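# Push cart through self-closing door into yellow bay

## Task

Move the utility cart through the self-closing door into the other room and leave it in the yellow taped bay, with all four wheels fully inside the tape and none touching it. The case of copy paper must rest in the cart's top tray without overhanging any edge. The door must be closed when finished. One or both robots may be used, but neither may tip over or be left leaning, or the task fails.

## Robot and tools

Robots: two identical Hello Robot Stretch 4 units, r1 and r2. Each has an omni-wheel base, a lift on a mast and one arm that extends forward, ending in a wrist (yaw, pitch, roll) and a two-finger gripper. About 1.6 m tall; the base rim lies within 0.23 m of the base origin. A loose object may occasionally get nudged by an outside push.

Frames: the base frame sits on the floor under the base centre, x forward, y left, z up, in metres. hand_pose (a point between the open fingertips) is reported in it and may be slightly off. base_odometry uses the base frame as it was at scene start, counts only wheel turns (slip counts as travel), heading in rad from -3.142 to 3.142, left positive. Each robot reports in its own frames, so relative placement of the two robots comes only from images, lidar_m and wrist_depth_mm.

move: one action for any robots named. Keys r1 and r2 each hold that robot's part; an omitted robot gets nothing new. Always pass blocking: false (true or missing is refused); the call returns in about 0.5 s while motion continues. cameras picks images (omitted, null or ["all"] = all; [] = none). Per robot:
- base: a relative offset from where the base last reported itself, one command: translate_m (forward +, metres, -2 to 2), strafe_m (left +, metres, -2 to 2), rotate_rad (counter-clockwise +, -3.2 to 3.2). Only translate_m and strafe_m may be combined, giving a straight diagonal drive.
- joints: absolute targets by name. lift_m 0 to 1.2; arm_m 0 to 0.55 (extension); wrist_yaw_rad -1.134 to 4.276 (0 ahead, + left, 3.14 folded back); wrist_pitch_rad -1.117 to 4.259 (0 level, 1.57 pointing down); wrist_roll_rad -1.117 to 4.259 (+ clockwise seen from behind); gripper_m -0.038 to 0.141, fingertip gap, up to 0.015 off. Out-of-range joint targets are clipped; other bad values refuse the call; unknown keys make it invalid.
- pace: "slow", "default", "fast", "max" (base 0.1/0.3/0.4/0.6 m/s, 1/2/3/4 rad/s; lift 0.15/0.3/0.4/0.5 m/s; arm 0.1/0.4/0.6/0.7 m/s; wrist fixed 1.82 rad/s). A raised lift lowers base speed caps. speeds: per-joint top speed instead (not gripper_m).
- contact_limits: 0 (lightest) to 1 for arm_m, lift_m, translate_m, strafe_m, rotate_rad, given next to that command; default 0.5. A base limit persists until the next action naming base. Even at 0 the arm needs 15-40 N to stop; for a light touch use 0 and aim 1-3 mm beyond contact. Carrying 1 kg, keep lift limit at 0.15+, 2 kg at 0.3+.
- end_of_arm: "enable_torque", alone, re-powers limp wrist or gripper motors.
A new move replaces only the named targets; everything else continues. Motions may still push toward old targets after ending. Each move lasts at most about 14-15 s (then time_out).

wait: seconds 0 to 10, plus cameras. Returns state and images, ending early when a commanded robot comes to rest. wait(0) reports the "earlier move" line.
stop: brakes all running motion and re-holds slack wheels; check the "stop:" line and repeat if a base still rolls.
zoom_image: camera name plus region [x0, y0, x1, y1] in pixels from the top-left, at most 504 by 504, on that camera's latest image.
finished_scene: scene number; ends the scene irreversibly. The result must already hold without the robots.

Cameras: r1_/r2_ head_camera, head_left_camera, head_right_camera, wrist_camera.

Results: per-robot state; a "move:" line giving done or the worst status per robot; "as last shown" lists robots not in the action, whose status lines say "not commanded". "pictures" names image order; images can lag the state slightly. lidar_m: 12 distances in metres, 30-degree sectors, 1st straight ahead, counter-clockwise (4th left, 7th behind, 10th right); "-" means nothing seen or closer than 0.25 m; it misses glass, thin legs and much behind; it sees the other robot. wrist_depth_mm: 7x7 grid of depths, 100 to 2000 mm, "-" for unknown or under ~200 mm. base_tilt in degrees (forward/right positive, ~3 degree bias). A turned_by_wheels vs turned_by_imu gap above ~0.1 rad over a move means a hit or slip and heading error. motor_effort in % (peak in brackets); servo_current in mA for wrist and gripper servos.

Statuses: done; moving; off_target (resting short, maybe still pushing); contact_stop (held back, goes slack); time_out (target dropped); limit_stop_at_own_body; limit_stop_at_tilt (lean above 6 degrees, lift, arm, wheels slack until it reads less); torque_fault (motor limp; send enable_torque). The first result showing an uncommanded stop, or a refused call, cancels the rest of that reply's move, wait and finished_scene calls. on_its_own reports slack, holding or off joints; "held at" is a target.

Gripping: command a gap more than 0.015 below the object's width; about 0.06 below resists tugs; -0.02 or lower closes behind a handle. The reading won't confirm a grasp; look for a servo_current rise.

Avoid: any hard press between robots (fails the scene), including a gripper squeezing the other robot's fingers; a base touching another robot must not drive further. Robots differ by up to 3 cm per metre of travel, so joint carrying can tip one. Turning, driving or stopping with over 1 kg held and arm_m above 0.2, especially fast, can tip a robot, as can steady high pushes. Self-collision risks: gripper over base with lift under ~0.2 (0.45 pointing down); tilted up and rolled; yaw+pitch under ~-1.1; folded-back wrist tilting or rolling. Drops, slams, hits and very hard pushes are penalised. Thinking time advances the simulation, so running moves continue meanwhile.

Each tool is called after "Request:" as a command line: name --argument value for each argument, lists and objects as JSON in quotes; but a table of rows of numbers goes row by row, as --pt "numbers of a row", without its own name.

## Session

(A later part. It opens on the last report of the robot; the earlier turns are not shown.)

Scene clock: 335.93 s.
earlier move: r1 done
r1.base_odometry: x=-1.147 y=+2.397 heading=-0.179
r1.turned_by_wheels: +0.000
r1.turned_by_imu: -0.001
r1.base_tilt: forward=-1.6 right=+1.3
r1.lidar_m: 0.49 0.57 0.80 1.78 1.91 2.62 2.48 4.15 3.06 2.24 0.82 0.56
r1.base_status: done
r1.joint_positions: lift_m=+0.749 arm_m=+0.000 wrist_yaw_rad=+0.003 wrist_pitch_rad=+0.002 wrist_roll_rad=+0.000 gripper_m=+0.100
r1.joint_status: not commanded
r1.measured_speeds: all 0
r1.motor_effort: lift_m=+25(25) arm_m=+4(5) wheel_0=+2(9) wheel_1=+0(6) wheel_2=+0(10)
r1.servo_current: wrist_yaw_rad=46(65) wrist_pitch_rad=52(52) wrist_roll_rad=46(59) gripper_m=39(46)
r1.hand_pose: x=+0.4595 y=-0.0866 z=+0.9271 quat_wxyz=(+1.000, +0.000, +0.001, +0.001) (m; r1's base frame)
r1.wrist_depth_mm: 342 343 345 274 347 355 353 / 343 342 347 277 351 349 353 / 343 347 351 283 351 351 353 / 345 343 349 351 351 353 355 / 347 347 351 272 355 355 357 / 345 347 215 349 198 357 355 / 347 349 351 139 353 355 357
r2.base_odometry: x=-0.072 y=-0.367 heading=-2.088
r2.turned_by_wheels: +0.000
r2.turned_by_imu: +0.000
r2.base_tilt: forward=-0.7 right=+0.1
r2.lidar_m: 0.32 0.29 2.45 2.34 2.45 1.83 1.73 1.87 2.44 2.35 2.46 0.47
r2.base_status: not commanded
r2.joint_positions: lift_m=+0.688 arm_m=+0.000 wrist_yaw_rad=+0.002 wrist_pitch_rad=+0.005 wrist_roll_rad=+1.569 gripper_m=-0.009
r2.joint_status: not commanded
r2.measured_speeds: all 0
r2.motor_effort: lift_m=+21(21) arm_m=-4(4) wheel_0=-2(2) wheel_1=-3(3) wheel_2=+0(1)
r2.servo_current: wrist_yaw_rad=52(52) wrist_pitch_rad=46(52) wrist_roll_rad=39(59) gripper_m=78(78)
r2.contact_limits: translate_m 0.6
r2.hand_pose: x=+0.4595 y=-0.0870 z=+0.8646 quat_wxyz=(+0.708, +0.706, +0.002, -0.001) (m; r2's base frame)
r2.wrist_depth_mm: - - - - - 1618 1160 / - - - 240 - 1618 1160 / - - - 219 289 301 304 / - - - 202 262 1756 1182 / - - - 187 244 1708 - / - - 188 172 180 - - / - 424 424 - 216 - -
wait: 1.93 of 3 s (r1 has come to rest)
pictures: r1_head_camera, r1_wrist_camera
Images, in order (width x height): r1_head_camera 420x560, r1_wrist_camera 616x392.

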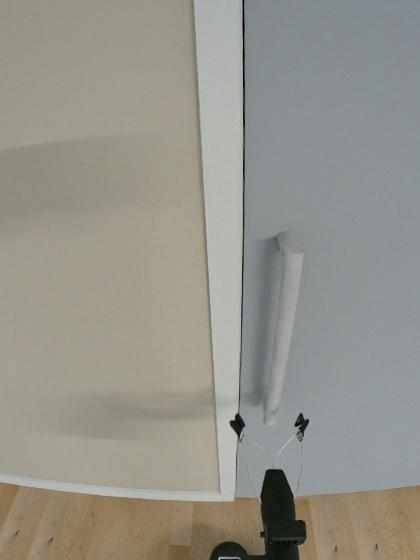

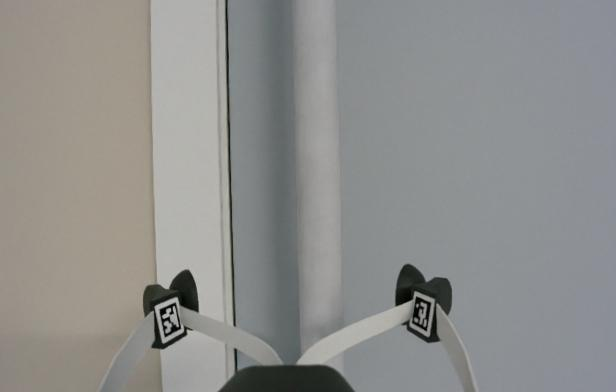

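Request:
move --blocking false --r1 '{"base":{"translate_m":0.10,"strafe_m":-0.012}}' --cameras '[]'

Request:
wait --seconds 2 --cameras '["r1_wrist_camera","r1_head_camera"]'

Scene clock: 343.33 s.
move: r1 moving
r1.base_odometry: x=-1.117 y=+2.388 heading=-0.179
r1.turned_by_wheels: +0.000
r1.turned_by_imu: +0.000
r1.base_tilt: forward=-1.6 right=+1.2
r1.lidar_m: 0.45 0.54 0.77 1.82 1.91 2.59 2.50 4.14 3.03 2.14 0.78 0.55
r1.base_status: translate_m moving; strafe_m moving
r1.joint_positions: lift_m=+0.749 arm_m=+0.000 wrist_yaw_rad=+0.003 wrist_pitch_rad=+0.002 wrist_roll_rad=+0.000 gripper_m=+0.100
r1.joint_status: not commanded
r1.measured_speeds: translate_m=+0.124 strafe_m=-0.013 rotate_rad=-0.002 lift_m=+0.000 arm_m=+0.000 wrist_yaw_rad=+0.000 wrist_pitch_rad=+0.000 wrist_roll_rad=+0.000
r1.motor_effort: lift_m=+25(25) arm_m=+4(4) wheel_0=+6(9) wheel_1=+6(6) wheel_2=-8(9)
r1.servo_current: wrist_yaw_rad=46(52) wrist_pitch_rad=39(46) wrist_roll_rad=52(65) gripper_m=39(46)
r1.hand_pose: x=+0.4595 y=-0.0866 z=+0.9271 quat_wxyz=(+1.000, +0.000, +0.001, +0.001) (m; r1's base frame)
r1.wrist_depth_mm: 315 319 320 253 324 325 327 / 320 320 324 251 327 327 327 / 319 322 324 248 327 329 327 / 322 322 324 250 327 330 330 / 317 322 327 251 327 329 332 / 324 322 325 250 198 330 332 / 322 324 329 139 329 332 332
r2: as last shown
r2.base_tilt: forward=-0.6 right=+0.1
r2.lidar_m: 0.31 0.28 2.50 2.36 2.46 1.83 1.75 1.84 2.42 2.34 2.46 0.48
r2.servo_current: wrist_yaw_rad=46(52) wrist_pitch_rad=39(52) wrist_roll_rad=39(65) gripper_m=78(78)
r2.contact_limits: translate_m 0.6
r2.wrist_depth_mm: - - - - - 1618 1138 / - - - 238 - 1661 1160 / - - - 219 290 301 304 / - - - 202 263 1708 1182 / - - - 187 244 1756 - / - - 187 172 180 - - / - 421 421 - 216 - -
pictures: none
No camera images: "cameras" was empty.

Scene clock: 344.40 s.
earlier move: r1 done
r1.base_odometry: x=-1.051 y=+2.368 heading=-0.179
r1.turned_by_wheels: +0.000
r1.turned_by_imu: +0.000
r1.base_tilt: forward=-1.6 right=+1.3
r1.lidar_m: 0.38 0.48 0.65 1.82 1.90 2.61 2.54 4.11 3.02 1.86 0.68 0.49
r1.base_status: done
r1.joint_positions: lift_m=+0.749 arm_m=+0.000 wrist_yaw_rad=+0.003 wrist_pitch_rad=+0.002 wrist_roll_rad=+0.000 gripper_m=+0.100
r1.joint_status: not commanded
r1.measured_speeds: all 0
r1.motor_effort: lift_m=+25(25) arm_m=+4(4) wheel_0=+3(9) wheel_1=+1(6) wheel_2=+2(9)
r1.servo_current: wrist_yaw_rad=46(59) wrist_pitch_rad=39(46) wrist_roll_rad=59(65) gripper_m=39(46)
r1.hand_pose: x=+0.4595 y=-0.0866 z=+0.9271 quat_wxyz=(+1.000, +0.000, +0.001, +0.001) (m; r1's base frame)
r1.wrist_depth_mm: 246 - 249 170 251 250 253 / 247 - 249 171 251 252 252 / 247 - 249 172 251 252 253 / 248 - 249 172 252 253 253 / 249 - 251 173 253 253 254 / 248 192 251 171 198 254 255 / 250 - 253 145 254 255 255
r2.base_odometry: x=-0.072 y=-0.367 heading=-2.088
r2.turned_by_wheels: +0.000
r2.turned_by_imu: +0.000
r2.base_tilt: forward=-0.6 right=+0.1
r2.lidar_m: 0.32 0.29 2.47 2.37 2.46 1.83 1.76 1.86 2.44 2.35 2.45 0.47
r2.base_status: not commanded
r2.joint_positions: lift_m=+0.688 arm_m=+0.000 wrist_yaw_rad=+0.002 wrist_pitch_rad=+0.005 wrist_roll_rad=+1.569 gripper_m=-0.009
r2.joint_status: not commanded
r2.measured_speeds: all 0
r2.motor_effort: lift_m=+21(21) arm_m=-4(4) wheel_0=-2(2) wheel_1=-3(3) wheel_2=+0(1)
r2.servo_current: wrist_yaw_rad=46(52) wrist_pitch_rad=39(52) wrist_roll_rad=39(65) gripper_m=78(78)
r2.contact_limits: translate_m 0.6
r2.hand_pose: x=+0.4595 y=-0.0870 z=+0.8646 quat_wxyz=(+0.708, +0.706, +0.002, -0.001) (m; r2's base frame)
r2.wrist_depth_mm: - - - - - 1661 1138 / - - - 238 - 1708 1138 / - - - 218 289 303 306 / - - - 202 262 1708 1182 / - - - 187 245 1756 - / - - 188 172 180 - - / - 421 424 - 216 - -
wait: 1.07 of 2 s (r1 has come to rest)
pictures: r1_head_camera, r1_wrist_camera
Images, in order (width x height): r1_head_camera 420x560, r1_wrist_camera 616x392.

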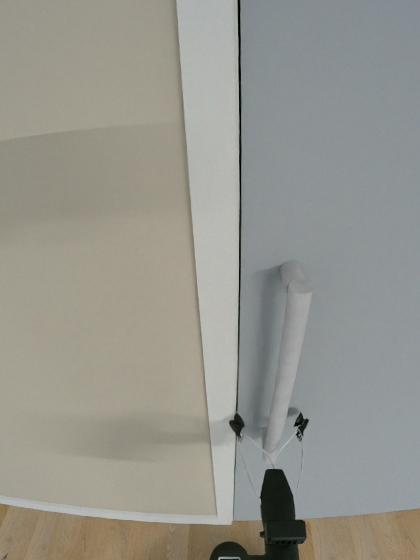

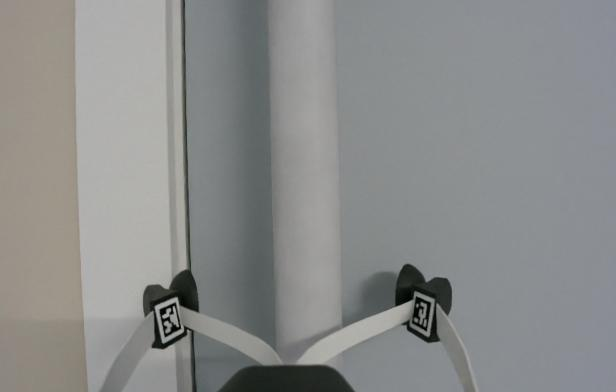

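Request:
move --blocking false --r1 '{"base":{"translate_m":0.022}}' --cameras '[]'

Request:
wait --seconds 1 --cameras '[]'

Request:
move --blocking false --r1 '{"joints":{"gripper_m":-0.025}}' --cameras '[]'

Request:
wait --seconds 2 --cameras '["r1_wrist_camera"]'

Scene clock: 352.50 s.
move: r1 moving
r1.base_odometry: x=-1.031 y=+2.364 heading=-0.179
r1.turned_by_wheels: -0.001
r1.turned_by_imu: +0.002
r1.base_tilt: forward=-1.8 right=+1.4
r1.lidar_m: 0.37 0.46 0.68 1.82 1.91 2.64 2.56 4.11 3.02 1.77 0.63 0.40
r1.base_status: translate_m moving
r1.joint_positions: lift_m=+0.749 arm_m=+0.000 wrist_yaw_rad=-0.004 wrist_pitch_rad=+0.002 wrist_roll_rad=+0.000 gripper_m=+0.100
r1.joint_status: not commanded
r1.measured_speeds: translate_m=+0.028 strafe_m=+0.000 rotate_rad=+0.003 lift_m=+0.000 arm_m=+0.000 wrist_yaw_rad=-0.001 wrist_pitch_rad=+0.000 wrist_roll_rad=+0.000
r1.motor_effort: lift_m=+25(25) arm_m=+8(8) wheel_0=+2(8) wheel_1=+6(7) wheel_2=-16(16)
r1.servo_current: wrist_yaw_rad=52(72) wrist_pitch_rad=39(46) wrist_roll_rad=52(65) gripper_m=39(46)
r1.hand_pose: x=+0.4586 y=-0.0885 z=+0.9271 quat_wxyz=(+1.000, +0.000, +0.001, -0.002) (m; r1's base frame)
r1.wrist_depth_mm: - - 236 160 240 242 244 / 229 235 236 158 240 242 245 / 231 235 236 160 239 243 246 / 231 - 237 160 240 245 247 / 232 236 237 160 242 244 247 / 232 190 238 160 198 245 246 / 232 176 237 145 244 246 248
r2: as last shown
r2.base_tilt: forward=-0.7 right=+0.1
r2.lidar_m: 0.31 0.30 2.47 2.36 2.46 1.85 1.76 1.87 2.43 2.34 2.47 0.47
r2.servo_current: wrist_yaw_rad=46(52) wrist_pitch_rad=39(52) wrist_roll_rad=52(65) gripper_m=78(78)
r2.contact_limits: translate_m 0.6
r2.wrist_depth_mm: - - - - - 1661 1138 / - - - 239 - 1661 1160 / - - - 219 290 304 304 / - - - 201 263 1661 1205 / - - - 187 245 1756 - / - - 187 171 180 - - / - 421 421 - 216 - -
pictures: none
No camera images: "cameras" was empty.

Scene clock: 352.90 s.
earlier move: r1 done
r1.base_odometry: x=-1.030 y=+2.364 heading=-0.179
r1.turned_by_wheels: +0.000
r1.turned_by_imu: +0.008
r1.base_tilt: forward=-2.0 right=+1.4
r1.lidar_m: 0.38 0.48 0.65 1.80 1.91 2.66 2.58 4.09 3.02 1.69 0.65 0.40
r1.base_status: done
r1.joint_positions: lift_m=+0.749 arm_m=+0.000 wrist_yaw_rad=-0.005 wrist_pitch_rad=+0.002 wrist_roll_rad=+0.000 gripper_m=+0.100
r1.joint_status: not commanded
r1.measured_speeds: all 0
r1.motor_effort: lift_m=+25(25) arm_m=+8(8) wheel_0=+3(8) wheel_1=+6(8) wheel_2=-15(16)
r1.servo_current: wrist_yaw_rad=52(72) wrist_pitch_rad=52(52) wrist_roll_rad=39(78) gripper_m=39(46)
r1.hand_pose: x=+0.4585 y=-0.0888 z=+0.9271 quat_wxyz=(+1.000, +0.000, +0.001, -0.002) (m; r1's base frame)
r1.wrist_depth_mm: 232 - 236 161 240 242 244 / 232 - 237 161 242 244 244 / 232 - 238 162 242 245 246 / 234 - 238 161 241 244 247 / 234 - 239 160 243 245 246 / 236 194 238 161 198 244 247 / 235 164 239 145 244 245 249
r2.base_odometry: x=-0.072 y=-0.367 heading=-2.088
r2.turned_by_wheels: +0.000
r2.turned_by_imu: +0.000
r2.base_tilt: forward=-0.7 right=+0.0
r2.lidar_m: 0.31 0.29 2.48 2.34 2.47 1.82 1.74 1.87 2.42 2.33 2.45 0.47
r2.base_status: not commanded
r2.joint_positions: lift_m=+0.688 arm_m=+0.000 wrist_yaw_rad=+0.002 wrist_pitch_rad=+0.005 wrist_roll_rad=+1.569 gripper_m=-0.009
r2.joint_status: not commanded
r2.measured_speeds: all 0
r2.motor_effort: lift_m=+21(21) arm_m=-4(4) wheel_0=-2(2) wheel_1=-3(3) wheel_2=+0(1)
r2.servo_current: wrist_yaw_rad=39(59) wrist_pitch_rad=39(52) wrist_roll_rad=52(65) gripper_m=72(78)
r2.contact_limits: translate_m 0.6
r2.hand_pose: x=+0.4595 y=-0.0870 z=+0.8646 quat_wxyz=(+0.708, +0.706, +0.002, -0.001) (m; r2's base frame)
r2.wrist_depth_mm: - - - - - 1618 1160 / - - - 239 - 1661 1182 / - - - 219 289 303 306 / - - - 202 263 1708 1160 / - - - 187 245 1708 - / - - 188 172 180 - - / - 418 421 - 216 - -
wait: 0.40 of 1 s (r1 has come to rest)
pictures: none
No camera images: "cameras" was empty.

Scene clock: 353.40 s.
move: r1 moving
r1.base_odometry: x=-1.030 y=+2.364 heading=-0.179
r1.turned_by_wheels: +0.000
r1.turned_by_imu: +0.003
r1.base_tilt: forward=-2.0 right=+1.4
r1.lidar_m: 0.37 0.47 0.67 1.82 1.89 2.68 2.55 4.09 3.00 1.66 0.64 0.39
r1.base_status: not commanded
r1.joint_positions: lift_m=+0.749 arm_m=+0.000 wrist_yaw_rad=-0.005 wrist_pitch_rad=+0.002 wrist_roll_rad=+0.000 gripper_m=+0.084
r1.joint_status: gripper_m moving
r1.measured_speeds: all 0
r1.motor_effort: lift_m=+25(25) arm_m=+8(8) wheel_0=+3(4) wheel_1=+6(6) wheel_2=-15(15)
r1.servo_current: wrist_yaw_rad=52(65) wrist_pitch_rad=39(46) wrist_roll_rad=39(52) gripper_m=104(104)
r1.hand_pose: x=+0.4585 y=-0.0889 z=+0.9271 quat_wxyz=(+1.000, +0.000, +0.001, -0.003) (m; r1's base frame)
r1.wrist_depth_mm: 232 - 237 158 240 241 244 / 233 - 237 160 240 242 243 / 235 - 238 161 241 242 244 / 234 - 238 161 241 243 244 / 235 - 239 161 243 244 245 / 236 192 239 160 198 244 246 / 236 151 240 159 243 244 247
r2: as last shown
r2.base_tilt: forward=-0.6 right=+0.1
r2.lidar_m: 0.31 0.29 2.47 2.37 2.47 1.84 1.75 1.86 2.44 2.34 2.48 0.47
r2.servo_current: wrist_yaw_rad=46(52) wrist_pitch_rad=46(46) wrist_roll_rad=46(59) gripper_m=72(78)
r2.contact_limits: translate_m 0.6
r2.wrist_depth_mm: - - - - - 1661 1160 / - - - 239 - 1618 1160 / - - - 218 290 301 304 / - - - 202 264 1708 1160 / - - - 186 244 1661 - / - - 187 171 180 - - / - 424 421 - 216 - -
pictures: none
No camera images: "cameras" was empty.

Scene clock: 354.87 s.
earlier move: r1 done
r1.base_odometry: x=-1.030 y=+2.364 heading=-0.181
r1.turned_by_wheels: -0.001
r1.turned_by_imu: +0.031
r1.base_tilt: forward=-1.6 right=+1.3
r1.lidar_m: 0.44 0.46 0.71 1.80 1.90 2.73 2.57 3.97 3.00 1.58 0.63 0.38
r1.base_status: not commanded
r1.joint_positions: lift_m=+0.750 arm_m=+0.000 wrist_yaw_rad=-0.013 wrist_pitch_rad=+0.002 wrist_roll_rad=+0.000 gripper_m=-0.024
r1.joint_status: all done
r1.measured_speeds: all 0
r1.motor_effort: lift_m=+24(25) arm_m=+4(8) wheel_0=-12(12) wheel_1=-2(6) wheel_2=-8(16)
r1.servo_current: wrist_yaw_rad=72(91) wrist_pitch_rad=39(52) wrist_roll_rad=39(65) gripper_m=59(228)
r1.hand_pose: x=+0.4581 y=-0.0910 z=+0.9272 quat_wxyz=(+1.000, +0.000, +0.001, -0.006) (m; r1's base frame)
r1.wrist_depth_mm: 232 - 236 161 239 240 242 / 233 - 236 161 239 241 241 / 234 - 237 163 240 241 242 / 234 - 236 238 240 242 243 / 236 - 238 238 241 242 244 / 234 - 238 167 176 243 245 / 236 135 177 162 241 243 245
r2.base_odometry: x=-0.072 y=-0.367 heading=-2.088
r2.turned_by_wheels: +0.000
r2.turned_by_imu: +0.000
r2.base_tilt: forward=-0.7 right=+0.1
r2.lidar_m: 0.31 0.29 2.45 2.37 2.49 1.84 1.76 1.85 2.46 2.36 2.46 0.48
r2.base_status: not commanded
r2.joint_positions: lift_m=+0.688 arm_m=+0.000 wrist_yaw_rad=+0.002 wrist_pitch_rad=+0.005 wrist_roll_rad=+1.569 gripper_m=-0.009
r2.joint_status: not commanded
r2.measured_speeds: all 0
r2.motor_effort: lift_m=+21(21) arm_m=-4(4) wheel_0=-2(2) wheel_1=-3(3) wheel_2=+0(1)
r2.servo_current: wrist_yaw_rad=39(59) wrist_pitch_rad=52(52) wrist_roll_rad=46(65) gripper_m=72(78)
r2.contact_limits: translate_m 0.6
r2.hand_pose: x=+0.4595 y=-0.0870 z=+0.8646 quat_wxyz=(+0.708, +0.706, +0.002, -0.001) (m; r2's base frame)
r2.wrist_depth_mm: - - - - - 1618 1160 / - - - 239 - 1618 1138 / - - - 219 289 304 306 / - - - 201 263 1708 1182 / - - - 187 243 1708 - / - - 188 171 181 - - / - 421 424 - 216 - -
wait: 1.47 of 2 s (r1 has come to rest)
pictures: r1_wrist_camera
Images, in order (width x height): r1_wrist_camera 616x392.

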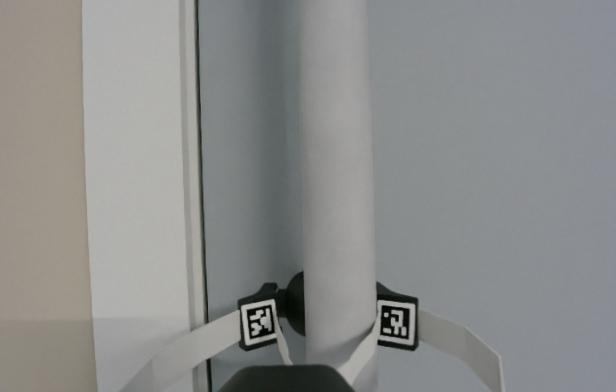

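Request:
move --blocking false --r1 '{"base":{"translate_m":-0.29,"strafe_m":-0.17},"joints":{"wrist_yaw_rad":0.34},"speeds":{"wrist_yaw_rad":0.2},"contact_limits":{"translate_m":0.8},"pace":"default"}' --cameras '[]'

Request:
wait --seconds 3 --cameras '["r1_wrist_camera","r1_head_camera","r2_head_camera"]'

Scene clock: 379.10 s.
move: r1 moving
r1.base_odometry: x=-1.063 y=+2.351 heading=-0.182
r1.turned_by_wheels: -0.001
r1.turned_by_imu: -0.055
r1.base_tilt: forward=-1.1 right=+1.6
r1.lidar_m: 0.39 0.46 0.67 1.81 1.88 2.58 2.57 4.18 3.02 1.94 0.66 0.44
r1.base_status: translate_m moving; strafe_m moving
r1.joint_positions: lift_m=+0.750 arm_m=+0.000 wrist_yaw_rad=+0.060 wrist_pitch_rad=+0.002 wrist_roll_rad=+0.000 gripper_m=-0.024
r1.joint_status: wrist_yaw_rad moving
r1.measured_speeds: translate_m=-0.121 strafe_m=-0.071 rotate_rad=-0.001 lift_m=+0.000 arm_m=+0.000 wrist_yaw_rad=+0.252 wrist_pitch_rad=+0.000 wrist_roll_rad=+0.000
r1.motor_effort: lift_m=+24(24) arm_m=-4(4) wheel_0=-18(18) wheel_1=-3(11) wheel_2=+8(8)
r1.servo_current: wrist_yaw_rad=241(345) wrist_pitch_rad=39(52) wrist_roll_rad=46(59) gripper_m=52(65)
r1.contact_limits: translate_m 0.8
r1.hand_pose: x=+0.4640 y=-0.0701 z=+0.9272 quat_wxyz=(+1.000, +0.000, +0.001, +0.030) (m; r1's base frame)
r1.wrist_depth_mm: 245 - 244 166 244 245 245 / 246 - 245 167 244 244 245 / 247 - 245 168 245 246 245 / 248 - 245 168 247 246 245 / 247 - 246 169 247 248 247 / 248 - 247 169 180 246 247 / 250 - 177 166 248 147 249
r2: as last shown
r2.lidar_m: 0.31 0.28 2.49 2.34 2.47 1.84 1.74 1.86 2.48 2.34 2.49 0.49
r2.servo_current: wrist_yaw_rad=39(52) wrist_pitch_rad=39(52) wrist_roll_rad=52(52) gripper_m=72(78)
r2.contact_limits: translate_m 0.6
r2.wrist_depth_mm: - - - - - 1661 1160 / - - - 238 - 1661 1182 / - - - 219 289 304 306 / - - - 200 263 1708 1182 / - - - 187 243 1661 - / - - 188 172 181 - - / - 424 427 - 216 - -
pictures: none
No camera images: "cameras" was empty.

Scene clock: 382.10 s.
earlier move: r1 contact_stop
r1.base_odometry: x=-1.148 y=+2.279 heading=-0.135
r1.turned_by_wheels: +0.046
r1.turned_by_imu: -0.209
r1.base_tilt: forward=-1.6 right=+1.3
r1.lidar_m: 0.39 0.46 0.60 1.13 1.82 2.20 2.67 2.51 3.29 2.92 0.92 0.52
r1.base_status: translate_m contact_stop; strafe_m contact_stop
r1.joint_positions: lift_m=+0.750 arm_m=+0.000 wrist_yaw_rad=+0.337 wrist_pitch_rad=+0.002 wrist_roll_rad=+0.000 gripper_m=-0.024
r1.joint_status: all done
r1.measured_speeds: translate_m=+0.029 strafe_m=-0.015 rotate_rad=+0.000 lift_m=+0.000 arm_m=+0.000 wrist_yaw_rad=+0.000 wrist_pitch_rad=+0.000 wrist_roll_rad=+0.000
r1.on_its_own: the wheels are slack since a contact_stop
r1.motor_effort: lift_m=+20(24) arm_m=-4(7) wheel_0=+0(18) wheel_1=-1(28) wheel_2=+1(26)
r1.servo_current: wrist_yaw_rad=46(345) wrist_pitch_rad=39(52) wrist_roll_rad=46(65) gripper_m=59(65)
r1.contact_limits: translate_m 0.8
r1.hand_pose: x=+0.4721 y=+0.0129 z=+0.9275 quat_wxyz=(+0.986, +0.000, +0.001, +0.168) (m; r1's base frame)
r1.wrist_depth_mm: 287 - 246 165 240 238 235 / 289 286 249 166 241 238 236 / 290 287 248 166 241 239 236 / 291 287 249 166 242 238 236 / 291 287 250 166 244 241 238 / 296 289 188 167 240 239 238 / 294 289 250 165 243 241 239
r2.base_odometry: x=-0.072 y=-0.367 heading=-2.088
r2.turned_by_wheels: +0.000
r2.turned_by_imu: +0.000
r2.base_tilt: forward=-0.7 right=+0.1
r2.lidar_m: 0.32 0.29 2.48 2.37 2.46 1.84 1.75 1.85 2.44 2.35 2.47 0.49
r2.base_status: not commanded
r2.joint_positions: lift_m=+0.688 arm_m=+0.000 wrist_yaw_rad=+0.002 wrist_pitch_rad=+0.005 wrist_roll_rad=+1.569 gripper_m=-0.009
r2.joint_status: not commanded
r2.measured_speeds: all 0
r2.motor_effort: lift_m=+21(21) arm_m=-4(4) wheel_0=-2(2) wheel_1=-3(3) wheel_2=+0(1)
r2.servo_current: wrist_yaw_rad=46(59) wrist_pitch_rad=39(52) wrist_roll_rad=39(52) gripper_m=78(85)
r2.contact_limits: translate_m 0.6
r2.hand_pose: x=+0.4595 y=-0.0870 z=+0.8646 quat_wxyz=(+0.708, +0.706, +0.002, -0.001) (m; r2's base frame)
r2.wrist_depth_mm: - - - - - 1661 1138 / - - - 239 - 1661 1138 / - - - 219 289 303 306 / - - - 202 263 1661 1182 / - - - 187 244 1661 - / - - 187 172 180 - - / - 424 421 - 216 - -
wait: 3.00 s; no rest
pictures: r1_head_camera, r1_wrist_camera, r2_head_camera
Images, in order (width x height): r1_head_camera 420x560, r1_wrist_camera 616x392, r2_head_camera 420x560.

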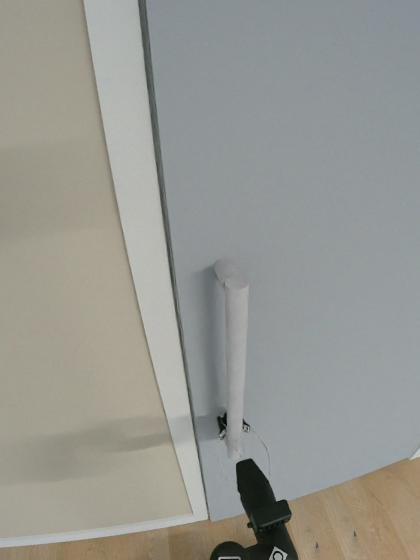

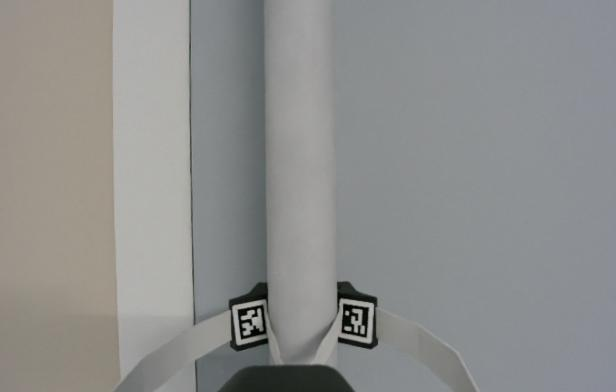

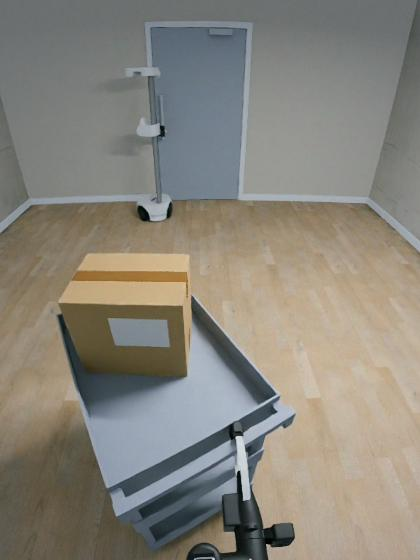

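Request:
move --blocking false --r1 '{"base":{"translate_m":-0.20,"strafe_m":-0.14},"joints":{"wrist_yaw_rad":0.55},"speeds":{"wrist_yaw_rad":0.12},"contact_limits":{"translate_m":1.0},"pace":"slow"}' --cameras '[]'

Request:
wait --seconds 3.5 --cameras '["r1_wrist_camera","r1_head_camera","r2_head_camera"]'

Scene clock: 399.63 s.
earlier move: r1 contact_stop
move: r1 moving
r1.base_odometry: x=-1.131 y=+2.259 heading=-0.097
r1.turned_by_wheels: +0.038
r1.turned_by_imu: +0.035
r1.base_tilt: forward=-1.5 right=+1.3
r1.lidar_m: 0.40 0.46 0.60 1.19 1.86 2.28 2.61 2.54 3.23 2.86 0.86 0.52
r1.base_status: earlier translate_m contact_stop (by the wheels' count: -0.071 of -0.290); earlier strafe_m contact_stop (by the wheels' count: -0.116 of -0.170); translate_m moving; strafe_m moving
r1.joint_positions: lift_m=+0.750 arm_m=+0.000 wrist_yaw_rad=+0.384 wrist_pitch_rad=+0.002 wrist_roll_rad=+0.000 gripper_m=-0.024
r1.joint_status: wrist_yaw_rad moving
r1.measured_speeds: translate_m=-0.045 strafe_m=-0.033 rotate_rad=+0.000 lift_m=+0.000 arm_m=+0.000 wrist_yaw_rad=+0.120 wrist_pitch_rad=+0.000 wrist_roll_rad=+0.000
r1.motor_effort: lift_m=+20(21) arm_m=-5(5) wheel_0=-5(5) wheel_1=-8(11) wheel_2=+14(14)
r1.servo_current: wrist_yaw_rad=65(85) wrist_pitch_rad=46(52) wrist_roll_rad=46(65) gripper_m=52(59)
r1.contact_limits: translate_m 1
r1.hand_pose: x=+0.4712 y=+0.0271 z=+0.9275 quat_wxyz=(+0.982, +0.000, +0.001, +0.191) (m; r1's base frame)
r1.wrist_depth_mm: 277 - 255 168 238 229 224 / 278 272 254 169 239 230 224 / 279 - 256 169 240 230 225 / 279 274 257 170 239 230 225 / 282 274 257 171 241 232 225 / 283 276 186 171 185 232 224 / 283 273 182 167 238 229 225
r2: as last shown
r2.turned_by_imu: +0.001
r2.lidar_m: 0.30 0.28 2.47 2.37 2.45 1.84 1.75 1.82 2.45 2.36 2.48 0.48
r2.servo_current: wrist_yaw_rad=46(59) wrist_pitch_rad=46(46) wrist_roll_rad=46(59) gripper_m=85(85)
r2.contact_limits: translate_m 0.6
r2.wrist_depth_mm: - - - - - 1661 1138 / - - - 239 - 1661 1160 / - - - 219 290 301 306 / - - - 201 263 1661 1160 / - - - 187 245 1661 - / - - 187 172 180 - - / - 424 424 - 216 - -
pictures: none
No camera images: "cameras" was empty.

Scene clock: 402.77 s.
earlier move: r1 done
r1.base_odometry: x=-1.332 y=+2.146 heading=-0.097
r1.turned_by_wheels: +0.000
r1.turned_by_imu: -0.005
r1.base_tilt: forward=-1.5 right=+1.3
r1.lidar_m: 0.39 0.45 0.80 1.63 1.94 2.38 2.40 2.31 3.12 2.78 1.21 0.60
r1.base_status: done
r1.joint_positions: lift_m=+0.750 arm_m=+0.000 wrist_yaw_rad=+0.548 wrist_pitch_rad=+0.002 wrist_roll_rad=+0.000 gripper_m=-0.024
r1.joint_status: all done
r1.measured_speeds: all 0
r1.motor_effort: lift_m=+20(21) arm_m=-6(6) wheel_0=+1(5) wheel_1=-6(15) wheel_2=+12(15)
r1.servo_current: wrist_yaw_rad=46(111) wrist_pitch_rad=33(52) wrist_roll_rad=39(65) gripper_m=52(59)
r1.contact_limits: translate_m 1
r1.hand_pose: x=+0.4628 y=+0.0756 z=+0.9275 quat_wxyz=(+0.963, +0.000, +0.001, +0.271) (m; r1's base frame)
r1.wrist_depth_mm: - - 253 167 236 229 224 / - - 254 167 238 229 224 / - - 254 168 239 231 226 / - - 255 167 239 232 225 / - - 255 168 240 232 226 / - - 185 168 236 232 226 / - - 183 167 238 230 227
r2.base_odometry: x=-0.072 y=-0.367 heading=-2.088
r2.turned_by_wheels: +0.000
r2.turned_by_imu: +0.000
r2.base_tilt: forward=-0.7 right=+0.1
r2.lidar_m: 0.32 0.28 2.49 2.35 2.49 1.84 1.75 1.87 2.45 2.34 2.47 0.49
r2.base_status: not commanded
r2.joint_positions: lift_m=+0.688 arm_m=+0.000 wrist_yaw_rad=+0.002 wrist_pitch_rad=+0.005 wrist_roll_rad=+1.569 gripper_m=-0.009
r2.joint_status: not commanded
r2.measured_speeds: all 0
r2.motor_effort: lift_m=+21(21) arm_m=-4(4) wheel_0=-2(2) wheel_1=-3(3) wheel_2=+0(1)
r2.servo_current: wrist_yaw_rad=52(65) wrist_pitch_rad=46(52) wrist_roll_rad=46(65) gripper_m=78(85)
r2.contact_limits: translate_m 0.6
r2.hand_pose: x=+0.4595 y=-0.0870 z=+0.8646 quat_wxyz=(+0.708, +0.706, +0.002, -0.001) (m; r2's base frame)
r2.wrist_depth_mm: - - - - - 1618 1182 / - - - 238 - 1661 1160 / - - - 220 289 303 304 / - - - 202 263 1661 1182 / - - - 187 244 1708 - / - - 187 172 181 - - / - 424 427 - 215 - -
wait: 3.13 of 3.5 s (r1 has come to rest)
pictures: r1_head_camera, r1_wrist_camera, r2_head_camera
Images, in order (width x height): r1_head_camera 420x560, r1_wrist_camera 616x392, r2_head_camera 420x560.

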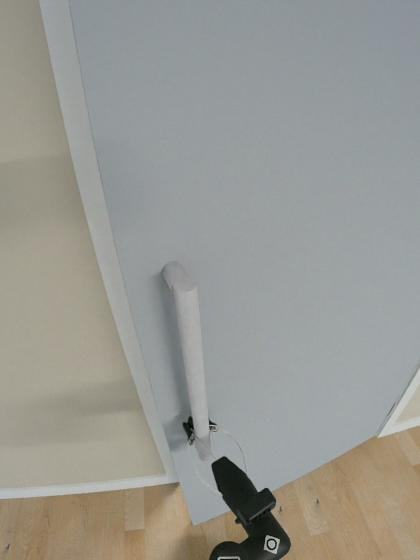

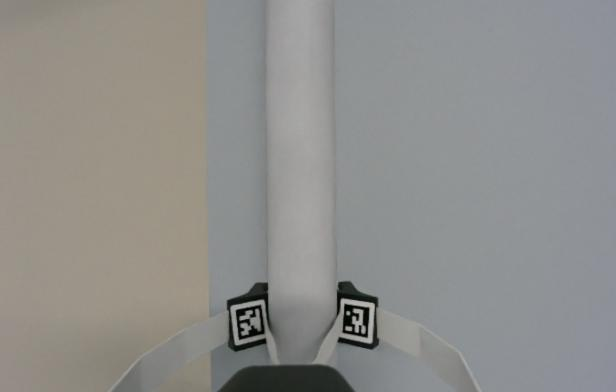

